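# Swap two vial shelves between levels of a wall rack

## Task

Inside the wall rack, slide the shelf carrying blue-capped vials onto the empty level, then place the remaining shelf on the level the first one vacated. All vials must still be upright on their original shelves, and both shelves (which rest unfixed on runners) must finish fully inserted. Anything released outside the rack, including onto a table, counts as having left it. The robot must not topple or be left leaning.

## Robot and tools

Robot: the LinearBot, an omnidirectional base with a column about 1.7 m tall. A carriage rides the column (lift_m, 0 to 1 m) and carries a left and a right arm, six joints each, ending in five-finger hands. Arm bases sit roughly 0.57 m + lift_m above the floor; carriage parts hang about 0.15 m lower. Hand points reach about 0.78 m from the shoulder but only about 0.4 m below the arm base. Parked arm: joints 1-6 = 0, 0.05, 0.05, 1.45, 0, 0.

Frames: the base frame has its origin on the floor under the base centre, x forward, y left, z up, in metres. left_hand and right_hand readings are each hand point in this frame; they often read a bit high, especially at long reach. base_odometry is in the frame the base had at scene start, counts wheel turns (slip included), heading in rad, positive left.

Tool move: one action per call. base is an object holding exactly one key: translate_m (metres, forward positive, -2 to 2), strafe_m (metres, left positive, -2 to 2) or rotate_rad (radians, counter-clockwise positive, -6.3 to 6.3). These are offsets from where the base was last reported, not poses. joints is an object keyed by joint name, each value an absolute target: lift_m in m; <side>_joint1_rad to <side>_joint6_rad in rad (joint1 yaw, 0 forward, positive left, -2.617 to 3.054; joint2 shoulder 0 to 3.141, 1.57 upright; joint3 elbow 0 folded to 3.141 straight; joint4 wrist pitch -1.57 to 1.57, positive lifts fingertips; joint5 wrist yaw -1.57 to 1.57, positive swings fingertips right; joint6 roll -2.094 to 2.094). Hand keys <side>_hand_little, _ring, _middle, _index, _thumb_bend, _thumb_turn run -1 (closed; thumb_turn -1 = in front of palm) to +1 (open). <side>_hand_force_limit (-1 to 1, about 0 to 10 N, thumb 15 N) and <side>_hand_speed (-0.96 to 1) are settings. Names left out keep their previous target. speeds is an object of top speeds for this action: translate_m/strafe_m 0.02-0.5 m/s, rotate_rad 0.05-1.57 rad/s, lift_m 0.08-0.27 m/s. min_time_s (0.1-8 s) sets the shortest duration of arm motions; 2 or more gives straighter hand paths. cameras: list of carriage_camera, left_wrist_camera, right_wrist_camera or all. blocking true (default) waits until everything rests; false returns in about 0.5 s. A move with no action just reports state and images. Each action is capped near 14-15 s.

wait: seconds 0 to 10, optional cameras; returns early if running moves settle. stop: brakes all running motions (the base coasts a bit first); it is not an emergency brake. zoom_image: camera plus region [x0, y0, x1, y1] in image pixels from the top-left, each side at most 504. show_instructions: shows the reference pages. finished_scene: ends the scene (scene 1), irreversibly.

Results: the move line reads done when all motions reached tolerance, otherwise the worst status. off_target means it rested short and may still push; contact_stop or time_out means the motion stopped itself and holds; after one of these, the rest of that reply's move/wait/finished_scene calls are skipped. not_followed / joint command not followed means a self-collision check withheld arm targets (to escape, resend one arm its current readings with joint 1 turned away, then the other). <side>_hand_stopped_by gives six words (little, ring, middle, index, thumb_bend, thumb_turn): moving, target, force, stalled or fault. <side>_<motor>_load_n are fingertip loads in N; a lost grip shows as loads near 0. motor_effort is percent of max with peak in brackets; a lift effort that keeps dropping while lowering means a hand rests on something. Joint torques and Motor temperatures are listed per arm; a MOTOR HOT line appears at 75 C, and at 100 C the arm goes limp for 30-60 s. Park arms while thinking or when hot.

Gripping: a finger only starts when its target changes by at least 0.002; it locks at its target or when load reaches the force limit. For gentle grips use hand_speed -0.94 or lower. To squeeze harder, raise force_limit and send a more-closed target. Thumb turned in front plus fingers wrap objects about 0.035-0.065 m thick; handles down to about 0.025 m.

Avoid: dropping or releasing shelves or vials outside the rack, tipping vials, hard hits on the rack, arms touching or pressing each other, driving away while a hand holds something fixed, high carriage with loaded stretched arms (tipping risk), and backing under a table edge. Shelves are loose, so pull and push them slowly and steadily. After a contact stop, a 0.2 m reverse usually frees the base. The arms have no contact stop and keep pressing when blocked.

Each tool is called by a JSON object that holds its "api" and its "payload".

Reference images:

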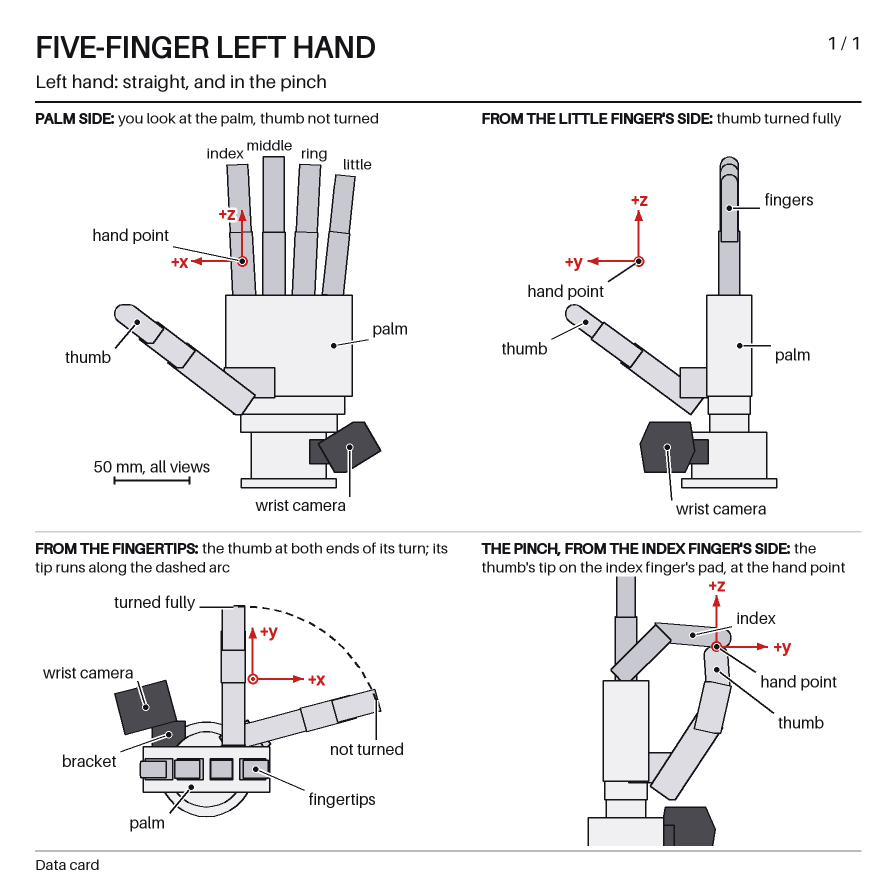

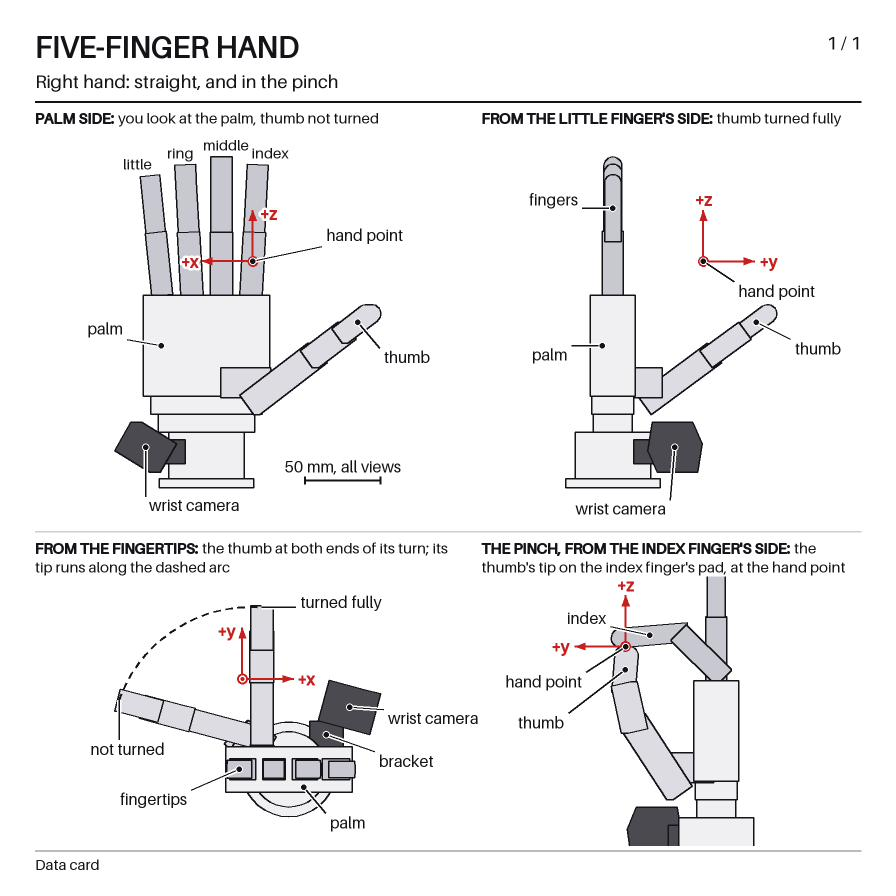

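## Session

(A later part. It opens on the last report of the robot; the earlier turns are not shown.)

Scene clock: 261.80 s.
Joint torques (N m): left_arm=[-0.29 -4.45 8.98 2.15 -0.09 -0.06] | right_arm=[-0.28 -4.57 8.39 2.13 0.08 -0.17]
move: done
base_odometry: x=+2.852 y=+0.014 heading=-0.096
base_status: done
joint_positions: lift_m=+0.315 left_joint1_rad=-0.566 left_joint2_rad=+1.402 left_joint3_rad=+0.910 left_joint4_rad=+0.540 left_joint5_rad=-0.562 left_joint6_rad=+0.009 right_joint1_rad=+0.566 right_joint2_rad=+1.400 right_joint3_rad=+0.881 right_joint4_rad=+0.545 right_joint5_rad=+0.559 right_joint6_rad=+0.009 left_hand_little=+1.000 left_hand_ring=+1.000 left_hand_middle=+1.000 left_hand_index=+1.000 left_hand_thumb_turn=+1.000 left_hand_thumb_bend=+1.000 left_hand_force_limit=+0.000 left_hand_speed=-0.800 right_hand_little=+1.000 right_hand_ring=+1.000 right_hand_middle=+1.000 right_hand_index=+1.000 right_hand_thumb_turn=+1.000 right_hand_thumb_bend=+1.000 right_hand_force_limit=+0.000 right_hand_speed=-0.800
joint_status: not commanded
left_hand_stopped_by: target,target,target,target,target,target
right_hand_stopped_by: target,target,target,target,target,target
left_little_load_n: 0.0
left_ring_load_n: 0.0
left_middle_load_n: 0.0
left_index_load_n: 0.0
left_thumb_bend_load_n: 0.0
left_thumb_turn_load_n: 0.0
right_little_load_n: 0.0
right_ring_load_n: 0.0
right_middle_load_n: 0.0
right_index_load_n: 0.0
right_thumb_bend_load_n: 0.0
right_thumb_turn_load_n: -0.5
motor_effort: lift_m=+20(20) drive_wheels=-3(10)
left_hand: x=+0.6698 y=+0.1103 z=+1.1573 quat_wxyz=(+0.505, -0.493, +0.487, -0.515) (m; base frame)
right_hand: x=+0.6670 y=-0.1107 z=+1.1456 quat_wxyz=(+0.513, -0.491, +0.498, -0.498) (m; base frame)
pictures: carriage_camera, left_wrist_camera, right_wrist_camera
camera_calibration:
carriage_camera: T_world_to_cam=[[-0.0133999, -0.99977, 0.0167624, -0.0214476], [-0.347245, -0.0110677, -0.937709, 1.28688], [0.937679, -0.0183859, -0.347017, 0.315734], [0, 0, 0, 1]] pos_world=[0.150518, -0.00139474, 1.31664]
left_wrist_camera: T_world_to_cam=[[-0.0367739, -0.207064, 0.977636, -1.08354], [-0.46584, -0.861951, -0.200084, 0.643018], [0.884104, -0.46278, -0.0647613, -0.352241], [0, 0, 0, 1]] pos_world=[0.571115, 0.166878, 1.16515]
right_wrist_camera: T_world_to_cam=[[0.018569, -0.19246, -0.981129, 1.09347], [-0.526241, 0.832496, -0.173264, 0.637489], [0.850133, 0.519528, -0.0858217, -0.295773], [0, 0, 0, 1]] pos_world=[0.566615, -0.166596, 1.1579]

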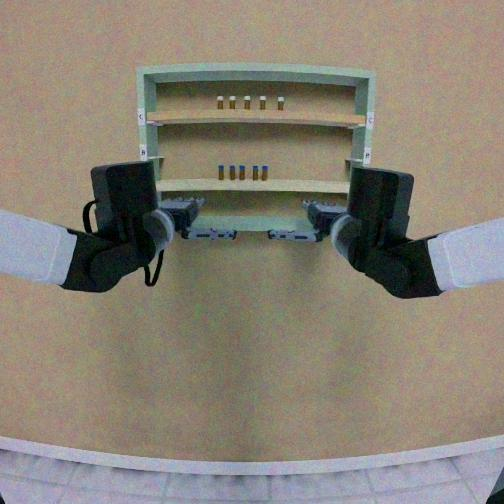

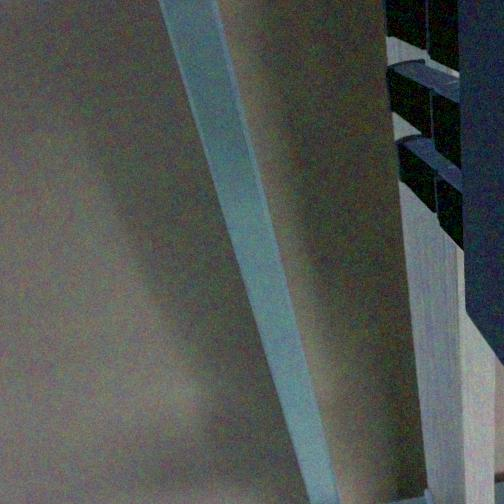

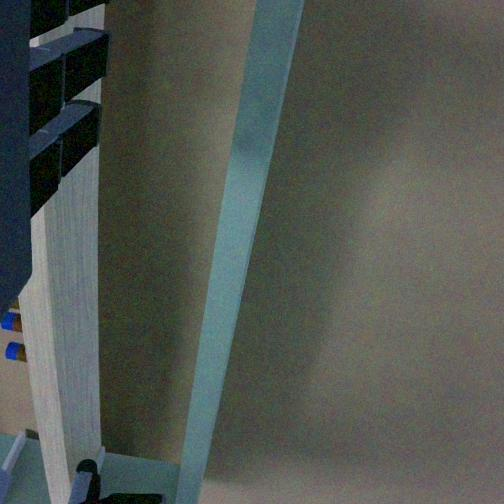

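{"api": "move", "payload": {"joints": {"left_joint3_rad": 0.912}}}

{"api": "move", "payload": {"base": {"translate_m": 0.055}, "speeds": {"translate_m": 0.04}, "cameras": ["all"]}}

{"api": "zoom_image", "payload": {"camera": "carriage_camera", "region": [120, 120, 380, 280]}}

Scene clock: 270.70 s.
Joint torques (N m): left_arm=[-0.44 -4.46 7.31 2.14 -0.06 -0.05] | right_arm=[-0.29 -4.55 8.36 2.13 0.08 -0.17]
Motor temperatures (°C): left_arm=[25 30 43 37 25 23] | right_arm=[26 32 44 38 23 25]
move: done
base_odometry: x=+2.852 y=+0.014 heading=-0.096
base_status: not commanded
joint_positions: lift_m=+0.315 left_joint1_rad=-0.566 left_joint2_rad=+1.402 left_joint3_rad=+0.910 left_joint4_rad=+0.540 left_joint5_rad=-0.562 left_joint6_rad=+0.009 right_joint1_rad=+0.566 right_joint2_rad=+1.400 right_joint3_rad=+0.881 right_joint4_rad=+0.545 right_joint5_rad=+0.559 right_joint6_rad=+0.009 left_hand_little=+1.000 left_hand_ring=+1.000 left_hand_middle=+1.000 left_hand_index=+1.000 left_hand_thumb_turn=+1.000 left_hand_thumb_bend=+1.000 left_hand_force_limit=+0.000 left_hand_speed=-0.800 right_hand_little=+1.000 right_hand_ring=+1.000 right_hand_middle=+1.000 right_hand_index=+1.000 right_hand_thumb_turn=+1.000 right_hand_thumb_bend=+1.000 right_hand_force_limit=+0.000 right_hand_speed=-0.800
joint_status: all done
left_hand_stopped_by: target,target,target,target,target,target
right_hand_stopped_by: target,target,target,target,target,target
left_little_load_n: 0.0
left_ring_load_n: 0.0
left_middle_load_n: 0.0
left_index_load_n: 0.0
left_thumb_bend_load_n: 0.0
left_thumb_turn_load_n: -0.5
right_little_load_n: 0.0
right_ring_load_n: 0.0
right_middle_load_n: 0.0
right_index_load_n: 0.0
right_thumb_bend_load_n: 0.0
right_thumb_turn_load_n: -0.5
motor_effort: lift_m=+20(20) drive_wheels=+2(2)
left_hand: x=+0.6698 y=+0.1103 z=+1.1573 quat_wxyz=(+0.505, -0.493, +0.487, -0.515) (m; base frame)
right_hand: x=+0.6670 y=-0.1107 z=+1.1456 quat_wxyz=(+0.513, -0.491, +0.498, -0.498) (m; base frame)
pictures: none

Scene clock: 272.60 s.
Joint torques (N m): left_arm=[-0.32 -4.53 7.25 2.1 -0.06 -0.05] | right_arm=[-0.34 -4.53 8.29 2.13 0.08 -0.17]
move: done
base_odometry: x=+2.906 y=+0.009 heading=-0.096
base_status: done
joint_positions: lift_m=+0.315 left_joint1_rad=-0.566 left_joint2_rad=+1.402 left_joint3_rad=+0.910 left_joint4_rad=+0.540 left_joint5_rad=-0.563 left_joint6_rad=+0.009 right_joint1_rad=+0.567 right_joint2_rad=+1.400 right_joint3_rad=+0.881 right_joint4_rad=+0.546 right_joint5_rad=+0.559 right_joint6_rad=+0.009 left_hand_little=+1.000 left_hand_ring=+1.000 left_hand_middle=+1.000 left_hand_index=+1.000 left_hand_thumb_turn=+1.000 left_hand_thumb_bend=+1.000 left_hand_force_limit=+0.000 left_hand_speed=-0.800 right_hand_little=+1.000 right_hand_ring=+1.000 right_hand_middle=+1.000 right_hand_index=+1.000 right_hand_thumb_turn=+1.000 right_hand_thumb_bend=+1.000 right_hand_force_limit=+0.000 right_hand_speed=-0.800
joint_status: not commanded
left_hand_stopped_by: target,target,target,target,target,target
right_hand_stopped_by: target,target,target,target,target,target
left_little_load_n: 0.0
left_ring_load_n: 0.0
left_middle_load_n: 0.0
left_index_load_n: 0.0
left_thumb_bend_load_n: 0.0
left_thumb_turn_load_n: 0.0
right_little_load_n: 0.0
right_ring_load_n: 0.0
right_middle_load_n: -0.5
right_index_load_n: 0.0
right_thumb_bend_load_n: 0.0
right_thumb_turn_load_n: 0.0
motor_effort: lift_m=+20(20) drive_wheels=-3(12)
left_hand: x=+0.6698 y=+0.1106 z=+1.1573 quat_wxyz=(+0.505, -0.493, +0.486, -0.515) (m; base frame)
right_hand: x=+0.6669 y=-0.1103 z=+1.1458 quat_wxyz=(+0.513, -0.490, +0.498, -0.498) (m; base frame)
pictures: carriage_camera, left_wrist_camera, right_wrist_camera
camera_calibration:
carriage_camera: T_world_to_cam=[[-0.0133999, -0.99977, 0.0167624, -0.0214476], [-0.347245, -0.0110677, -0.937709, 1.28688], [0.937679, -0.0183859, -0.347017, 0.315734], [0, 0, 0, 1]] pos_world=[0.150518, -0.00139474, 1.31664]
left_wrist_camera: T_world_to_cam=[[-0.0365406, -0.207113, 0.977634, -1.08365], [-0.464833, -0.862492, -0.200094, 0.642587], [0.884644, -0.461748, -0.0647572, -0.352592], [0, 0, 0, 1]] pos_world=[0.571017, 0.16698, 1.16515]
right_wrist_camera: T_world_to_cam=[[0.0193751, -0.192006, -0.981203, 1.09333], [-0.526797, 0.832149, -0.17324, 0.637436], [0.84977, 0.520252, -0.0850251, -0.296429], [0, 0, 0, 1]] pos_world=[0.566513, -0.1663, 1.158]

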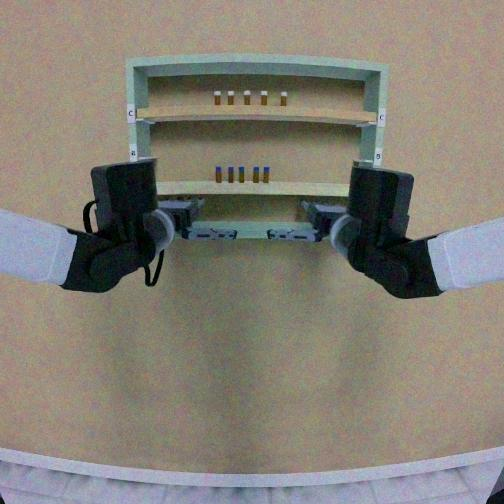

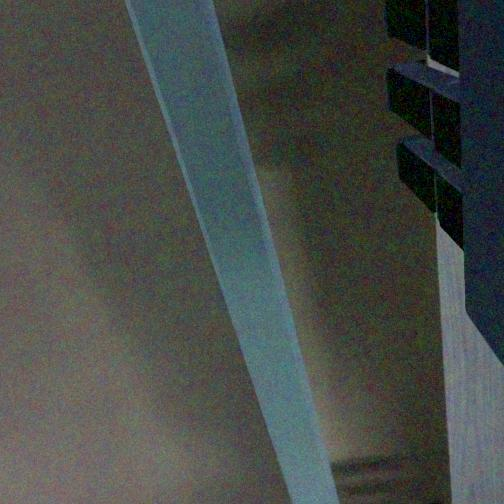

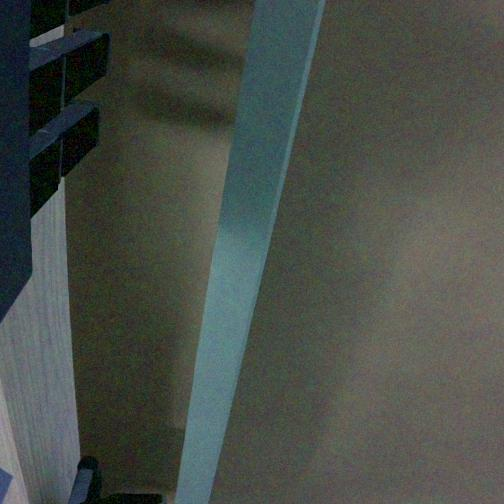

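Scaled by 1.938 from the camera's 504x504 image, which has a finer 720x720 frame.

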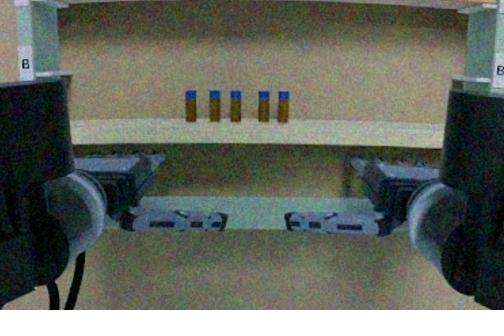

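{"api": "move", "payload": {"base": {"translate_m": 0.012}, "speeds": {"translate_m": 0.03}}}

{"api": "move", "payload": {"joints": {"lift_m": 0.332}, "speeds": {"lift_m": 0.08}, "cameras": ["all"]}}

{"api": "zoom_image", "payload": {"camera": "carriage_camera", "region": [120, 120, 380, 280]}}

Scene clock: 279.43 s.
Joint torques (N m): left_arm=[-0.34 -4.4 7.23 2.15 -0.05 -0.05] | right_arm=[-0.42 -4.55 8.39 2.11 0.07 -0.17]
move: done
base_odometry: x=+2.918 y=+0.008 heading=-0.096
base_status: done
joint_positions: lift_m=+0.315 left_joint1_rad=-0.566 left_joint2_rad=+1.402 left_joint3_rad=+0.910 left_joint4_rad=+0.540 left_joint5_rad=-0.564 left_joint6_rad=+0.009 right_joint1_rad=+0.567 right_joint2_rad=+1.400 right_joint3_rad=+0.881 right_joint4_rad=+0.547 right_joint5_rad=+0.560 right_joint6_rad=+0.009 left_hand_little=+1.000 left_hand_ring=+1.000 left_hand_middle=+1.000 left_hand_index=+1.000 left_hand_thumb_turn=+1.000 left_hand_thumb_bend=+1.000 left_hand_force_limit=+0.000 left_hand_speed=-0.800 right_hand_little=+1.000 right_hand_ring=+1.000 right_hand_middle=+1.000 right_hand_index=+1.000 right_hand_thumb_turn=+1.000 right_hand_thumb_bend=+1.000 right_hand_force_limit=+0.000 right_hand_speed=-0.800
joint_status: not commanded
left_hand_stopped_by: target,target,target,target,target,target
right_hand_stopped_by: target,target,target,target,target,target
left_little_load_n: 0.0
left_ring_load_n: 0.0
left_middle_load_n: 0.0
left_index_load_n: -0.5
left_thumb_bend_load_n: 0.0
left_thumb_turn_load_n: 0.0
right_little_load_n: 0.0
right_ring_load_n: 0.0
right_middle_load_n: -0.5
right_index_load_n: -0.5
right_thumb_bend_load_n: 0.0
right_thumb_turn_load_n: -0.5
motor_effort: lift_m=+20(20) drive_wheels=-2(11)
left_hand: x=+0.6699 y=+0.1108 z=+1.1573 quat_wxyz=(+0.505, -0.493, +0.486, -0.514) (m; base frame)
right_hand: x=+0.6669 y=-0.1104 z=+1.1461 quat_wxyz=(+0.513, -0.490, +0.498, -0.498) (m; base frame)
pictures: none

Scene clock: 280.00 s.
Joint torques (N m): left_arm=[-0.4 -4.48 7.43 2.22 -0.02 -0.02] | right_arm=[-0.32 -4.52 8.36 2.13 0.08 -0.15]
move: done
base_odometry: x=+2.918 y=+0.008 heading=-0.096
base_status: not commanded
joint_positions: lift_m=+0.332 left_joint1_rad=-0.566 left_joint2_rad=+1.402 left_joint3_rad=+0.908 left_joint4_rad=+0.531 left_joint5_rad=-0.564 left_joint6_rad=+0.007 right_joint1_rad=+0.567 right_joint2_rad=+1.400 right_joint3_rad=+0.881 right_joint4_rad=+0.545 right_joint5_rad=+0.560 right_joint6_rad=+0.007 left_hand_little=+1.000 left_hand_ring=+1.000 left_hand_middle=+1.000 left_hand_index=+1.000 left_hand_thumb_turn=+1.000 left_hand_thumb_bend=+1.000 left_hand_force_limit=+0.000 left_hand_speed=-0.800 right_hand_little=+1.000 right_hand_ring=+1.000 right_hand_middle=+1.000 right_hand_index=+1.000 right_hand_thumb_turn=+1.000 right_hand_thumb_bend=+1.000 right_hand_force_limit=+0.000 right_hand_speed=-0.800
joint_status: all done
left_hand_stopped_by: target,target,target,target,target,target
right_hand_stopped_by: target,target,target,target,target,target
left_little_load_n: -0.5
left_ring_load_n: 0.0
left_middle_load_n: -0.5
left_index_load_n: -0.5
left_thumb_bend_load_n: 0.0
left_thumb_turn_load_n: 0.0
right_little_load_n: 0.0
right_ring_load_n: 0.0
right_middle_load_n: 0.0
right_index_load_n: 0.0
right_thumb_bend_load_n: 0.0
right_thumb_turn_load_n: 0.0
motor_effort: lift_m=+22(26) drive_wheels=-3(3)
left_hand: x=+0.6694 y=+0.1110 z=+1.1712 quat_wxyz=(+0.504, -0.495, +0.489, -0.512) (m; base frame)
right_hand: x=+0.6668 y=-0.1106 z=+1.1620 quat_wxyz=(+0.512, -0.491, +0.498, -0.498) (m; base frame)
pictures: carriage_camera, left_wrist_camera, right_wrist_camera
camera_calibration:
carriage_camera: T_world_to_cam=[[-0.0133999, -0.99977, 0.0167624, -0.0217275], [-0.347245, -0.0110677, -0.937709, 1.30254], [0.937679, -0.0183859, -0.347017, 0.321529], [0, 0, 0, 1]] pos_world=[0.150518, -0.00139474, 1.33334]
left_wrist_camera: T_world_to_cam=[[-0.0280853, -0.210043, 0.977289, -1.10209], [-0.465555, -0.862417, -0.198733, 0.644343], [0.884573, -0.460563, -0.0735652, -0.340921], [0, 0, 0, 1]] pos_world=[0.570594, 0.167191, 1.18003]
right_wrist_camera: T_world_to_cam=[[0.0178826, -0.194333, -0.980773, 1.10944], [-0.526361, 0.832165, -0.174485, 0.641621], [0.850073, 0.519361, -0.087408, -0.292366], [0, 0, 0, 1]] pos_world=[0.566417, -0.166491, 1.1745]

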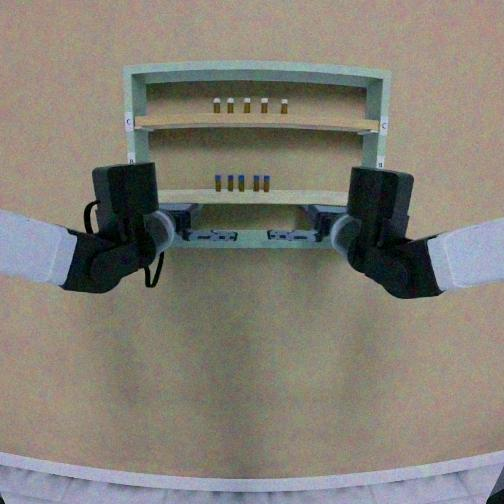

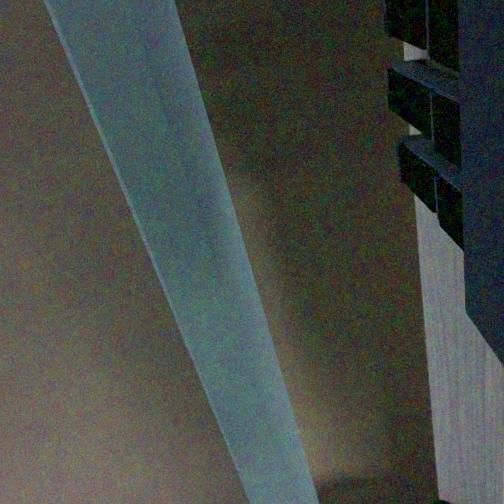

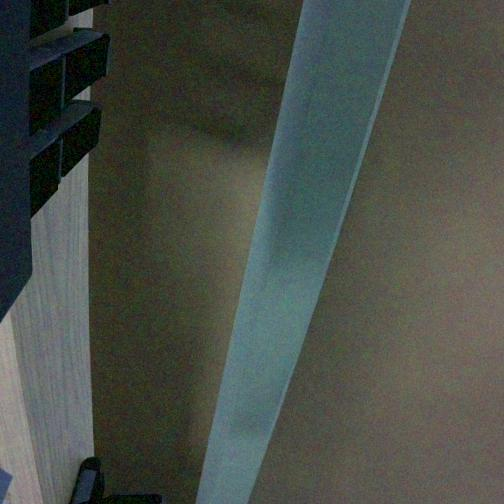

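Scaled by 1.938 from the camera's 504x504 image, which has a finer 720x720 frame.

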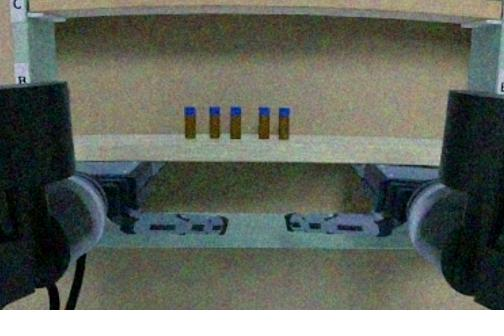

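{"api": "move", "payload": {"joints": {"left_joint3_rad": 0.892, "lift_m": 0.326}, "speeds": {"lift_m": 0.08}}}

{"api": "move", "payload": {"joints": {"lift_m": 0.338}, "speeds": {"lift_m": 0.08}}}

{"api": "move", "payload": {"joints": {"lift_m": 0.344}, "speeds": {"lift_m": 0.08}, "cameras": ["all"]}}

{"api": "zoom_image", "payload": {"camera": "carriage_camera", "region": [120, 90, 380, 280]}}

Scene clock: 288.47 s.
Joint torques (N m): left_arm=[-0.35 -4.49 7.01 2.17 -0.05 -0.03] | right_arm=[-0.35 -4.52 8.35 2.13 0.07 -0.16]
move: done
base_odometry: x=+2.918 y=+0.008 heading=-0.096
base_status: not commanded
joint_positions: lift_m=+0.326 left_joint1_rad=-0.566 left_joint2_rad=+1.402 left_joint3_rad=+0.891 left_joint4_rad=+0.538 left_joint5_rad=-0.564 left_joint6_rad=+0.007 right_joint1_rad=+0.567 right_joint2_rad=+1.400 right_joint3_rad=+0.881 right_joint4_rad=+0.545 right_joint5_rad=+0.560 right_joint6_rad=+0.007 left_hand_little=+1.000 left_hand_ring=+1.000 left_hand_middle=+1.000 left_hand_index=+1.000 left_hand_thumb_turn=+1.000 left_hand_thumb_bend=+1.000 left_hand_force_limit=+0.000 left_hand_speed=-0.800 right_hand_little=+1.000 right_hand_ring=+1.000 right_hand_middle=+1.000 right_hand_index=+1.000 right_hand_thumb_turn=+1.000 right_hand_thumb_bend=+1.000 right_hand_force_limit=+0.000 right_hand_speed=-0.800
joint_status: all done
left_hand_stopped_by: target,target,target,target,target,target
right_hand_stopped_by: target,target,target,target,target,target
left_little_load_n: 0.0
left_ring_load_n: 0.0
left_middle_load_n: 0.0
left_index_load_n: 0.0
left_thumb_bend_load_n: 0.0
left_thumb_turn_load_n: 0.0
right_little_load_n: 0.0
right_ring_load_n: 0.0
right_middle_load_n: 0.0
right_index_load_n: 0.0
right_thumb_bend_load_n: 0.0
right_thumb_turn_load_n: 0.0
motor_effort: lift_m=+19(21) drive_wheels=-3(3)
left_hand: x=+0.6680 y=+0.1118 z=+1.1588 quat_wxyz=(+0.503, -0.496, +0.493, -0.508) (m; base frame)
right_hand: x=+0.6669 y=-0.1106 z=+1.1566 quat_wxyz=(+0.512, -0.491, +0.498, -0.499) (m; base frame)
pictures: none

Scene clock: 289.00 s.
Joint torques (N m): left_arm=[-0.36 -4.46 7.34 2.13 -0.06 0] | right_arm=[-0.39 -4.64 8.35 2.35 0.08 -0.11]
move: done
base_odometry: x=+2.918 y=+0.008 heading=-0.096
base_status: not commanded
joint_positions: lift_m=+0.338 left_joint1_rad=-0.566 left_joint2_rad=+1.402 left_joint3_rad=+0.889 left_joint4_rad=+0.541 left_joint5_rad=-0.564 left_joint6_rad=+0.007 right_joint1_rad=+0.567 right_joint2_rad=+1.401 right_joint3_rad=+0.881 right_joint4_rad=+0.528 right_joint5_rad=+0.561 right_joint6_rad=+0.003 left_hand_little=+1.000 left_hand_ring=+1.000 left_hand_middle=+1.000 left_hand_index=+1.000 left_hand_thumb_turn=+1.000 left_hand_thumb_bend=+1.000 left_hand_force_limit=+0.000 left_hand_speed=-0.800 right_hand_little=+1.000 right_hand_ring=+1.000 right_hand_middle=+1.000 right_hand_index=+1.000 right_hand_thumb_turn=+1.000 right_hand_thumb_bend=+1.000 right_hand_force_limit=+0.000 right_hand_speed=-0.800
joint_status: all done
left_hand_stopped_by: target,target,target,target,target,target
right_hand_stopped_by: target,target,target,target,target,target
left_little_load_n: 0.0
left_ring_load_n: 0.0
left_middle_load_n: 0.0
left_index_load_n: 0.0
left_thumb_bend_load_n: 0.0
left_thumb_turn_load_n: 0.0
right_little_load_n: 0.0
right_ring_load_n: -0.5
right_middle_load_n: 0.0
right_index_load_n: -0.5
right_thumb_bend_load_n: 0.0
right_thumb_turn_load_n: 0.0
motor_effort: lift_m=+21(29) drive_wheels=-3(3)
left_hand: x=+0.6679 y=+0.1119 z=+1.1700 quat_wxyz=(+0.503, -0.496, +0.492, -0.509) (m; base frame)
right_hand: x=+0.6662 y=-0.1114 z=+1.1631 quat_wxyz=(+0.505, -0.498, +0.499, -0.498) (m; base frame)
pictures: none

Scene clock: 289.50 s.
Joint torques (N m): left_arm=[-0.27 -4.51 7.41 2.25 -0.03 -0.01] | right_arm=[-0.46 -4.63 8.39 2.54 0.08 -0.1]
move: done
base_odometry: x=+2.918 y=+0.008 heading=-0.096
base_status: not commanded
joint_positions: lift_m=+0.344 left_joint1_rad=-0.566 left_joint2_rad=+1.402 left_joint3_rad=+0.887 left_joint4_rad=+0.529 left_joint5_rad=-0.564 left_joint6_rad=+0.006 right_joint1_rad=+0.567 right_joint2_rad=+1.401 right_joint3_rad=+0.881 right_joint4_rad=+0.514 right_joint5_rad=+0.561 right_joint6_rad=+0.001 left_hand_little=+1.000 left_hand_ring=+1.000 left_hand_middle=+1.000 left_hand_index=+1.000 left_hand_thumb_turn=+1.000 left_hand_thumb_bend=+1.000 left_hand_force_limit=+0.000 left_hand_speed=-0.800 right_hand_little=+1.000 right_hand_ring=+1.000 right_hand_middle=+1.000 right_hand_index=+1.000 right_hand_thumb_turn=+1.000 right_hand_thumb_bend=+1.000 right_hand_force_limit=+0.000 right_hand_speed=-0.800
joint_status: all done
left_hand_stopped_by: target,target,target,target,target,target
right_hand_stopped_by: target,target,target,target,target,target
left_little_load_n: -0.5
left_ring_load_n: 0.0
left_middle_load_n: 0.0
left_index_load_n: 0.0
left_thumb_bend_load_n: 0.0
left_thumb_turn_load_n: 0.0
right_little_load_n: 0.0
right_ring_load_n: 0.0
right_middle_load_n: 0.0
right_index_load_n: -0.5
right_thumb_bend_load_n: 0.0
right_thumb_turn_load_n: 0.0
motor_effort: lift_m=+22(26) drive_wheels=+2(3)
left_hand: x=+0.6672 y=+0.1123 z=+1.1720 quat_wxyz=(+0.502, -0.497, +0.497, -0.504) (m; base frame)
right_hand: x=+0.6655 y=-0.1120 z=+1.1654 quat_wxyz=(+0.499, -0.503, +0.499, -0.498) (m; base frame)
pictures: carriage_camera, left_wrist_camera, right_wrist_camera
camera_calibration:
carriage_camera: T_world_to_cam=[[-0.0133999, -0.99977, 0.0167624, -0.021927], [-0.347245, -0.0110677, -0.937709, 1.3137], [0.937679, -0.0183859, -0.347017, 0.325658], [0, 0, 0, 1]] pos_world=[0.150518, -0.00139474, 1.34524]
left_wrist_camera: T_world_to_cam=[[-0.00891325, -0.220728, 0.975295, -1.112], [-0.469497, -0.860221, -0.198976, 0.647291], [0.882889, -0.459672, -0.0959639, -0.310962], [0, 0, 0, 1]] pos_world=[0.568535, 0.168423, 1.18348]
right_wrist_camera: T_world_to_cam=[[-0.00865864, -0.216752, -0.976188, 1.12224], [-0.530439, 0.828552, -0.179266, 0.650479], [0.847679, 0.516256, -0.122148, -0.248483], [0, 0, 0, 1]] pos_world=[0.56539, -0.167426, 1.18178]

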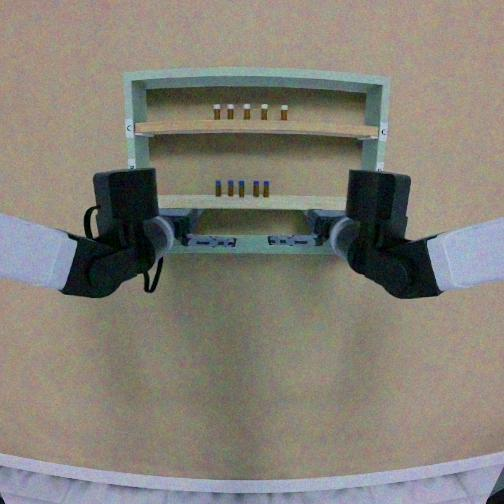

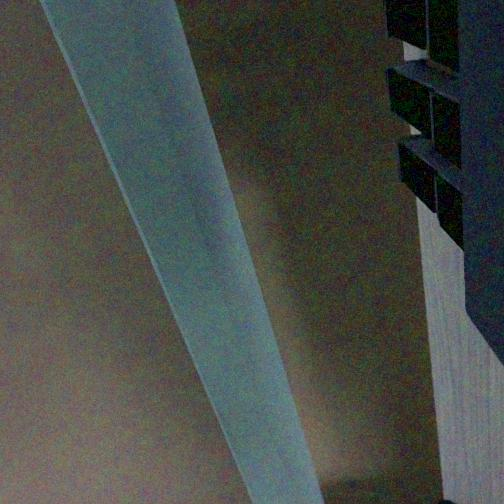

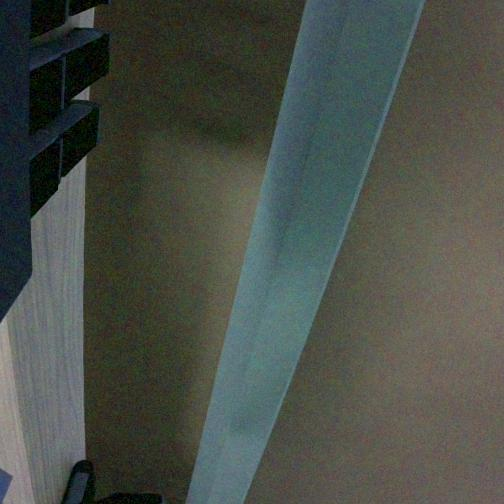

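Scaled by 1.938 from the camera's 504x504 image, which has a finer 720x720 frame.

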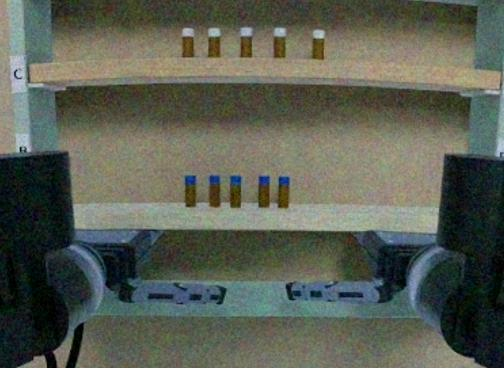

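{"api": "move", "payload": {"joints": {"lift_m": 0.352, "right_joint4_rad": 0.6, "left_joint4_rad": 0.59}, "speeds": {"lift_m": 0.08}, "min_time_s": 1.5, "cameras": ["all"]}}

{"api": "zoom_image", "payload": {"camera": "carriage_camera", "region": [120, 90, 380, 280]}}

Scene clock: 295.60 s.
Joint torques (N m): left_arm=[-0.32 -4.6 7.82 2.71 -0.05 0] | right_arm=[-0.36 -4.89 8.35 3.26 0.09 -0.08]
move: off_target
base_odometry: x=+2.918 y=+0.008 heading=-0.096
base_status: not commanded
joint_positions: lift_m=+0.352 left_joint1_rad=-0.566 left_joint2_rad=+1.403 left_joint3_rad=+0.884 left_joint4_rad=+0.514 left_joint5_rad=-0.564 left_joint6_rad=+0.003 right_joint1_rad=+0.567 right_joint2_rad=+1.404 right_joint3_rad=+0.881 right_joint4_rad=+0.500 right_joint5_rad=+0.561 right_joint6_rad=+0.001 left_hand_little=+1.000 left_hand_ring=+1.000 left_hand_middle=+1.000 left_hand_index=+1.000 left_hand_thumb_turn=+1.000 left_hand_thumb_bend=+1.000 left_hand_force_limit=+0.000 left_hand_speed=-0.800 right_hand_little=+1.000 right_hand_ring=+1.000 right_hand_middle=+1.000 right_hand_index=+1.000 right_hand_thumb_turn=+1.000 right_hand_thumb_bend=+1.000 right_hand_force_limit=+0.000 right_hand_speed=-0.800
joint_status: left_joint4_rad off_target (ended at +0.514, target +0.590); right_joint4_rad off_target (ended at +0.500, target +0.600); the others done
left_hand_stopped_by: target,target,target,target,target,target
right_hand_stopped_by: target,target,target,target,target,target
left_little_load_n: -1.0
left_ring_load_n: -0.5
left_middle_load_n: 0.0
left_index_load_n: 0.0
left_thumb_bend_load_n: 0.0
left_thumb_turn_load_n: -0.5
right_little_load_n: 0.0
right_ring_load_n: 0.0
right_middle_load_n: -2.5
right_index_load_n: -2.0
right_thumb_bend_load_n: 0.0
right_thumb_turn_load_n: 0.0
motor_effort: lift_m=+22(27) drive_wheels=+2(3)
left_hand: x=+0.6663 y=+0.1127 z=+1.1741 quat_wxyz=(+0.500, -0.499, +0.503, -0.498) (m; base frame)
right_hand: x=+0.6650 y=-0.1123 z=+1.1687 quat_wxyz=(+0.494, -0.509, +0.500, -0.496) (m; base frame)
pictures: carriage_camera, left_wrist_camera, right_wrist_camera
camera_calibration:
carriage_camera: T_world_to_cam=[[-0.0133999, -0.99977, 0.0167624, -0.0220611], [-0.347245, -0.0110677, -0.937709, 1.3212], [0.937679, -0.0183859, -0.347017, 0.328435], [0, 0, 0, 1]] pos_world=[0.150518, -0.00139474, 1.35324]
left_wrist_camera: T_world_to_cam=[[0.00703949, -0.22868, 0.973476, -1.12145], [-0.472828, -0.858559, -0.198266, 0.648841], [0.881126, -0.458891, -0.11417, -0.28736], [0, 0, 0, 1]] pos_world=[0.567885, 0.168748, 1.18754]
right_wrist_camera: T_world_to_cam=[[-0.0218431, -0.225541, -0.973989, 1.13068], [-0.532866, 0.826934, -0.179538, 0.6529], [0.845918, 0.515084, -0.138246, -0.227708], [0, 0, 0, 1]] pos_world=[0.565228, -0.167601, 1.18701]

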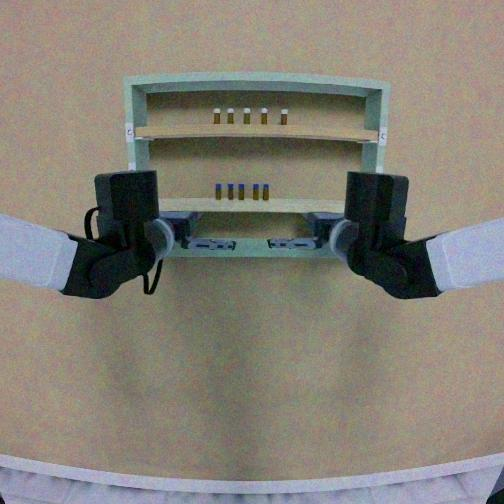

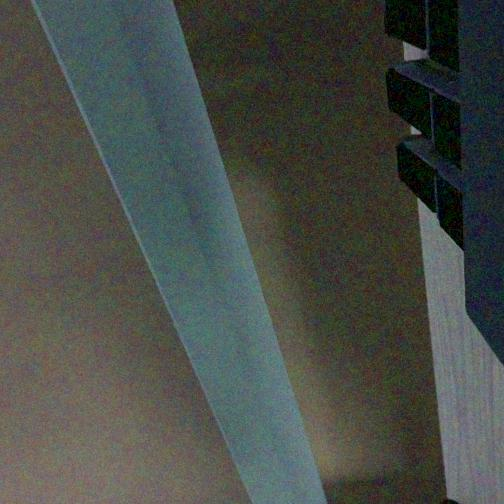

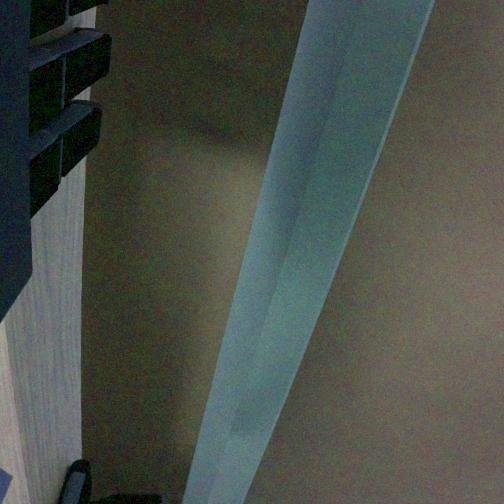

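Scaled by 1.938 from the camera's 504x504 image, which has a finer 720x720 frame.

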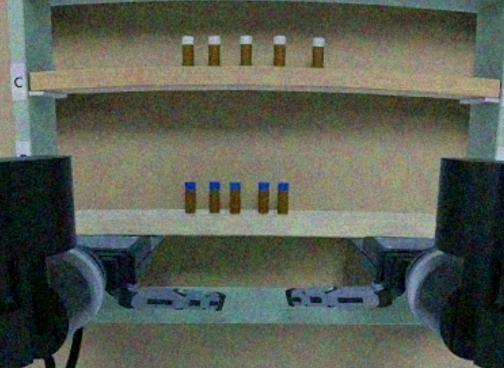

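{"api": "move", "payload": {"joints": {"right_joint4_rad": 0.68, "left_joint4_rad": 0.65}, "min_time_s": 2, "cameras": ["all"]}}

{"api": "zoom_image", "payload": {"camera": "carriage_camera", "region": [120, 90, 380, 280]}}

Scene clock: 309.30 s.
Joint torques (N m): left_arm=[-0.36 -4.56 7.79 2.67 -0.03 0] | right_arm=[-0.35 -4.88 8.34 3.27 0.06 -0.03]
Motor temperatures (°C): left_arm=[25 30 42 41 25 23] | right_arm=[26 33 45 44 23 25]
move: off_target
base_odometry: x=+2.918 y=+0.008 heading=-0.096
base_status: not commanded
joint_positions: lift_m=+0.352 left_joint1_rad=-0.566 left_joint2_rad=+1.403 left_joint3_rad=+0.884 left_joint4_rad=+0.577 left_joint5_rad=-0.564 left_joint6_rad=+0.003 right_joint1_rad=+0.567 right_joint2_rad=+1.404 right_joint3_rad=+0.881 right_joint4_rad=+0.576 right_joint5_rad=+0.561 right_joint6_rad=-0.004 left_hand_little=+1.000 left_hand_ring=+1.000 left_hand_middle=+1.000 left_hand_index=+1.000 left_hand_thumb_turn=+1.000 left_hand_thumb_bend=+1.000 left_hand_force_limit=+0.000 left_hand_speed=-0.800 right_hand_little=+1.000 right_hand_ring=+1.000 right_hand_middle=+1.000 right_hand_index=+1.000 right_hand_thumb_turn=+1.000 right_hand_thumb_bend=+1.000 right_hand_force_limit=+0.000 right_hand_speed=-0.800
joint_status: left_joint4_rad off_target (ended at +0.577, target +0.650); right_joint4_rad off_target (ended at +0.576, target +0.680)
left_hand_stopped_by: target,target,target,target,target,target
right_hand_stopped_by: target,target,target,target,target,target
left_little_load_n: -0.5
left_ring_load_n: -0.5
left_middle_load_n: -0.5
left_index_load_n: 0.0
left_thumb_bend_load_n: 0.0
left_thumb_turn_load_n: 0.0
right_little_load_n: 0.0
right_ring_load_n: 0.0
right_middle_load_n: 0.0
right_index_load_n: -4.0
right_thumb_bend_load_n: 0.0
right_thumb_turn_load_n: -0.5
motor_effort: lift_m=+23(23) drive_wheels=+2(2)
left_hand: x=+0.6691 y=+0.1109 z=+1.1901 quat_wxyz=(+0.505, -0.494, +0.481, -0.519) (m; base frame)
right_hand: x=+0.6686 y=-0.1103 z=+1.1878 quat_wxyz=(+0.518, -0.484, +0.493, -0.504) (m; base frame)
pictures: carriage_camera, left_wrist_camera, right_wrist_camera
camera_calibration:
carriage_camera: T_world_to_cam=[[-0.0133999, -0.99977, 0.0167624, -0.0220611], [-0.347245, -0.0110677, -0.937709, 1.3212], [0.937679, -0.0183859, -0.347017, 0.328435], [0, 0, 0, 1]] pos_world=[0.150518, -0.00139474, 1.35324]
left_wrist_camera: T_world_to_cam=[[-0.0445072, -0.195892, 0.979615, -1.11394], [-0.462476, -0.865144, -0.194014, 0.640592], [0.885514, -0.461683, -0.0520902, -0.365283], [0, 0, 0, 1]] pos_world=[0.570143, 0.167348, 1.19649]
right_wrist_camera: T_world_to_cam=[[0.04014, -0.191271, -0.980716, 1.12008], [-0.521299, 0.833332, -0.183863, 0.654657], [0.852429, 0.518627, -0.0662597, -0.318552], [0, 0, 0, 1]] pos_world=[0.567855, -0.166096, 1.19774]

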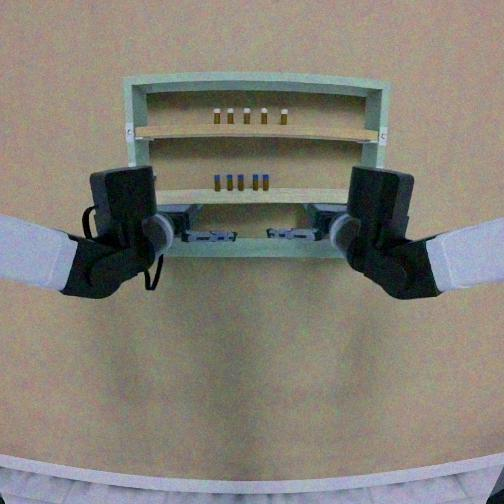

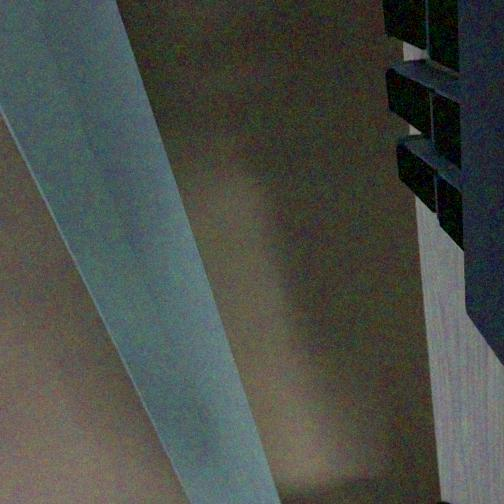

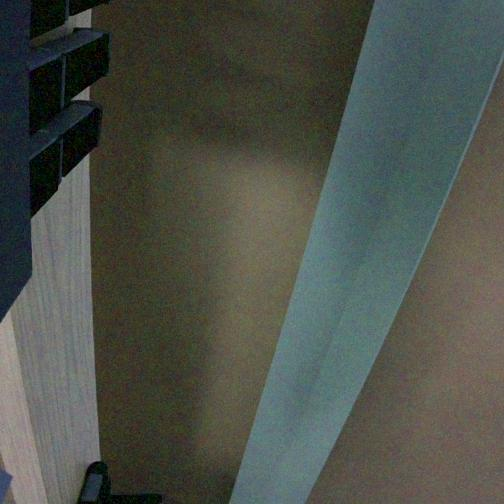

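Scaled by 1.938 from the camera's 504x504 image, which has a finer 720x720 frame.

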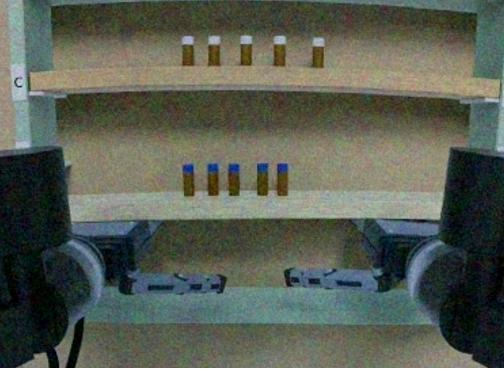

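{"api": "move", "payload": {"base": {"translate_m": -0.03}, "speeds": {"translate_m": 0.03}, "cameras": ["all"]}}

{"api": "zoom_image", "payload": {"camera": "carriage_camera", "region": [120, 90, 380, 280]}}

Scene clock: 317.73 s.
Joint torques (N m): left_arm=[-0.29 -4.57 7.77 2.63 -0.04 0.02] | right_arm=[-0.38 -5.5 8.34 3.14 0.01 -0.02]
move: done
base_odometry: x=+2.889 y=+0.010 heading=-0.096
base_status: done
joint_positions: lift_m=+0.352 left_joint1_rad=-0.566 left_joint2_rad=+1.404 left_joint3_rad=+0.884 left_joint4_rad=+0.580 left_joint5_rad=-0.566 left_joint6_rad=+0.003 right_joint1_rad=+0.567 right_joint2_rad=+1.410 right_joint3_rad=+0.881 right_joint4_rad=+0.585 right_joint5_rad=+0.565 right_joint6_rad=-0.005 left_hand_little=+1.000 left_hand_ring=+1.000 left_hand_middle=+1.000 left_hand_index=+1.000 left_hand_thumb_turn=+1.000 left_hand_thumb_bend=+1.000 left_hand_force_limit=+0.000 left_hand_speed=-0.800 right_hand_little=+1.000 right_hand_ring=+1.000 right_hand_middle=+1.000 right_hand_index=+1.000 right_hand_thumb_turn=+1.000 right_hand_thumb_bend=+1.000 right_hand_force_limit=+0.000 right_hand_speed=-0.800
joint_status: not commanded
left_hand_stopped_by: target,target,target,target,target,target
right_hand_stopped_by: target,target,target,target,target,target
left_little_load_n: 0.0
left_ring_load_n: -0.5
left_middle_load_n: -1.0
left_index_load_n: 0.0
left_thumb_bend_load_n: 0.0
left_thumb_turn_load_n: -0.5
right_little_load_n: 0.0
right_ring_load_n: 0.0
right_middle_load_n: 0.0
right_index_load_n: -3.5
right_thumb_bend_load_n: 0.0
right_thumb_turn_load_n: -0.5
motor_effort: lift_m=+22(23) drive_wheels=+0(12)
left_hand: x=+0.6694 y=+0.1111 z=+1.1906 quat_wxyz=(+0.505, -0.494, +0.480, -0.520) (m; base frame)
right_hand: x=+0.6699 y=-0.1104 z=+1.1874 quat_wxyz=(+0.518, -0.482, +0.494, -0.505) (m; base frame)
pictures: carriage_camera, left_wrist_camera, right_wrist_camera
camera_calibration:
carriage_camera: T_world_to_cam=[[-0.0133999, -0.99977, 0.0167624, -0.0220611], [-0.347245, -0.0110677, -0.937709, 1.3212], [0.937679, -0.0183859, -0.347017, 0.328435], [0, 0, 0, 1]] pos_world=[0.150518, -0.00139474, 1.35324]
left_wrist_camera: T_world_to_cam=[[-0.0463955, -0.194448, 0.979815, -1.11354], [-0.460666, -0.866178, -0.19371, 0.639504], [0.88636, -0.460355, -0.0493889, -0.369395], [0, 0, 0, 1]] pos_world=[0.570351, 0.167346, 1.19669]
right_wrist_camera: T_world_to_cam=[[0.0421698, -0.189895, -0.980898, 1.1187], [-0.517618, 0.835589, -0.184017, 0.653254], [0.854572, 0.515491, -0.0630567, -0.325176], [0, 0, 0, 1]] pos_world=[0.568847, -0.165791, 1.19704]

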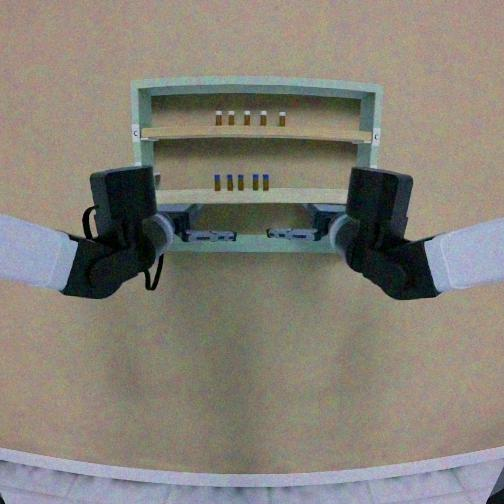

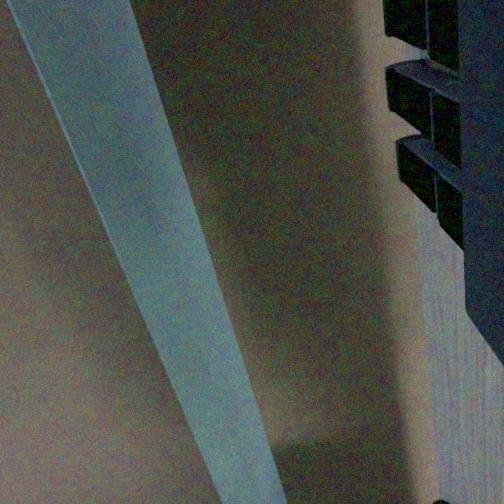

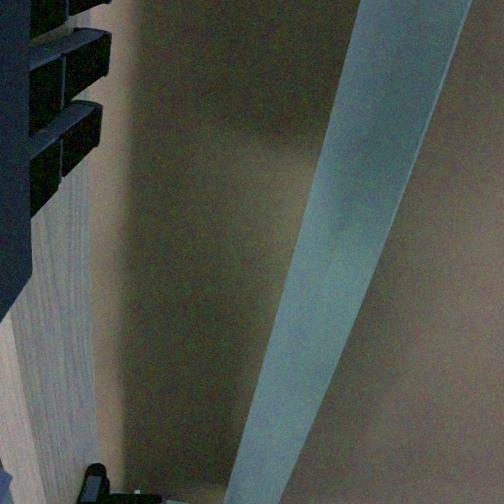

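Scaled by 1.938 from the camera's 504x504 image, which has a finer 720x720 frame.

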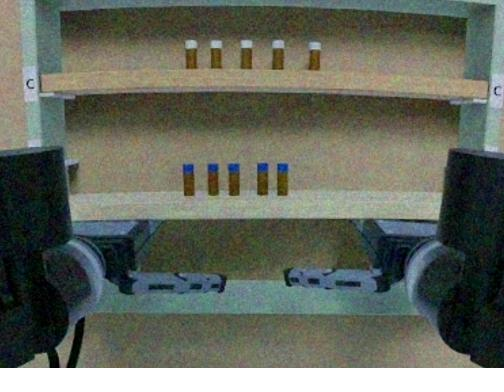

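{"api": "move", "payload": {"base": {"translate_m": -0.09}, "speeds": {"translate_m": 0.04}, "cameras": ["all"]}}

{"api": "zoom_image", "payload": {"camera": "carriage_camera", "region": [120, 90, 380, 280]}}

Scene clock: 323.33 s.
Joint torques (N m): left_arm=[-0.32 -4.59 7.69 2.62 -0.01 0.02] | right_arm=[-0.36 -5.44 8.36 3.16 0.01 -0.03]
move: done
base_odometry: x=+2.799 y=+0.019 heading=-0.096
base_status: done
joint_positions: lift_m=+0.352 left_joint1_rad=-0.566 left_joint2_rad=+1.404 left_joint3_rad=+0.884 left_joint4_rad=+0.582 left_joint5_rad=-0.567 left_joint6_rad=+0.003 right_joint1_rad=+0.567 right_joint2_rad=+1.410 right_joint3_rad=+0.881 right_joint4_rad=+0.586 right_joint5_rad=+0.566 right_joint6_rad=-0.005 left_hand_little=+1.000 left_hand_ring=+1.000 left_hand_middle=+1.000 left_hand_index=+1.000 left_hand_thumb_turn=+1.000 left_hand_thumb_bend=+1.000 left_hand_force_limit=+0.000 left_hand_speed=-0.800 right_hand_little=+1.000 right_hand_ring=+1.000 right_hand_middle=+1.000 right_hand_index=+1.000 right_hand_thumb_turn=+1.000 right_hand_thumb_bend=+1.000 right_hand_force_limit=+0.000 right_hand_speed=-0.800
joint_status: not commanded
left_hand_stopped_by: target,target,target,target,target,target
right_hand_stopped_by: target,target,target,target,target,target
left_little_load_n: -0.5
left_ring_load_n: -0.5
left_middle_load_n: -0.5
left_index_load_n: 0.0
left_thumb_bend_load_n: 0.0
left_thumb_turn_load_n: 0.0
right_little_load_n: 0.0
right_ring_load_n: 0.0
right_middle_load_n: 0.0
right_index_load_n: -4.0
right_thumb_bend_load_n: 0.0
right_thumb_turn_load_n: 0.0
motor_effort: lift_m=+22(23) drive_wheels=-4(11)
left_hand: x=+0.6694 y=+0.1112 z=+1.1909 quat_wxyz=(+0.505, -0.494, +0.479, -0.520) (m; base frame)
right_hand: x=+0.6699 y=-0.1106 z=+1.1876 quat_wxyz=(+0.518, -0.482, +0.494, -0.505) (m; base frame)
pictures: carriage_camera, left_wrist_camera, right_wrist_camera
camera_calibration:
carriage_camera: T_world_to_cam=[[-0.0133999, -0.99977, 0.0167624, -0.0220611], [-0.347245, -0.0110677, -0.937709, 1.3212], [0.937679, -0.0183859, -0.347017, 0.328435], [0, 0, 0, 1]] pos_world=[0.150518, -0.00139474, 1.35324]
left_wrist_camera: T_world_to_cam=[[-0.0471558, -0.193874, 0.979892, -1.11349], [-0.45986, -0.866631, -0.193595, 0.639024], [0.886738, -0.459743, -0.0482884, -0.371023], [0, 0, 0, 1]] pos_world=[0.570355, 0.167346, 1.1969]
right_wrist_camera: T_world_to_cam=[[0.04248, -0.189455, -0.98097, 1.11874], [-0.516174, 0.836506, -0.183907, 0.652634], [0.85543, 0.514163, -0.0622566, -0.326733], [0, 0, 0, 1]] pos_world=[0.568845, -0.165988, 1.19713]

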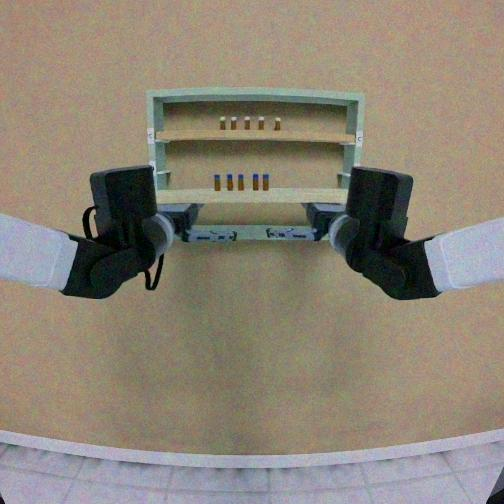

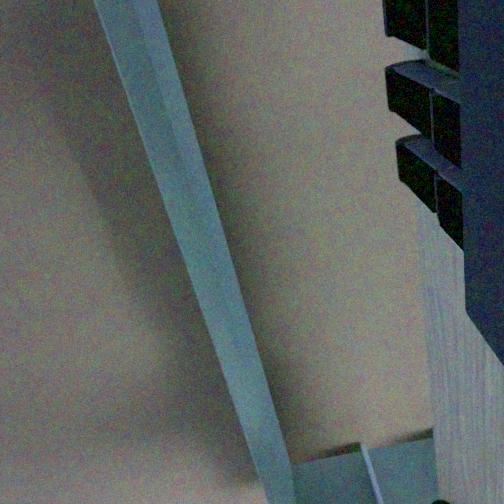

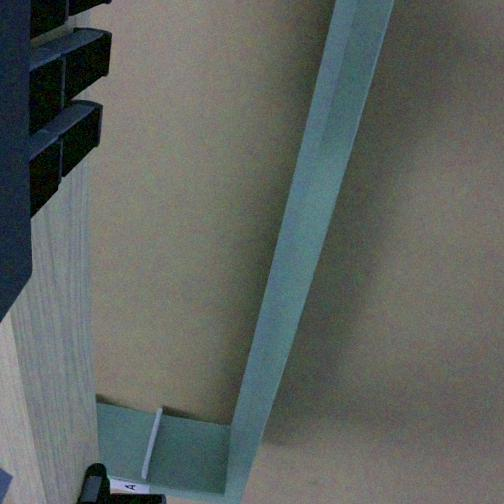

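Scaled by 1.938 from the camera's 504x504 image, which has a finer 720x720 frame.

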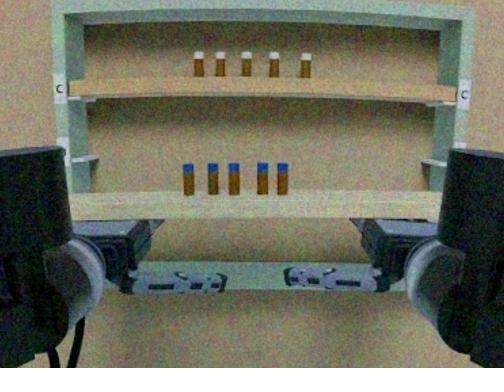

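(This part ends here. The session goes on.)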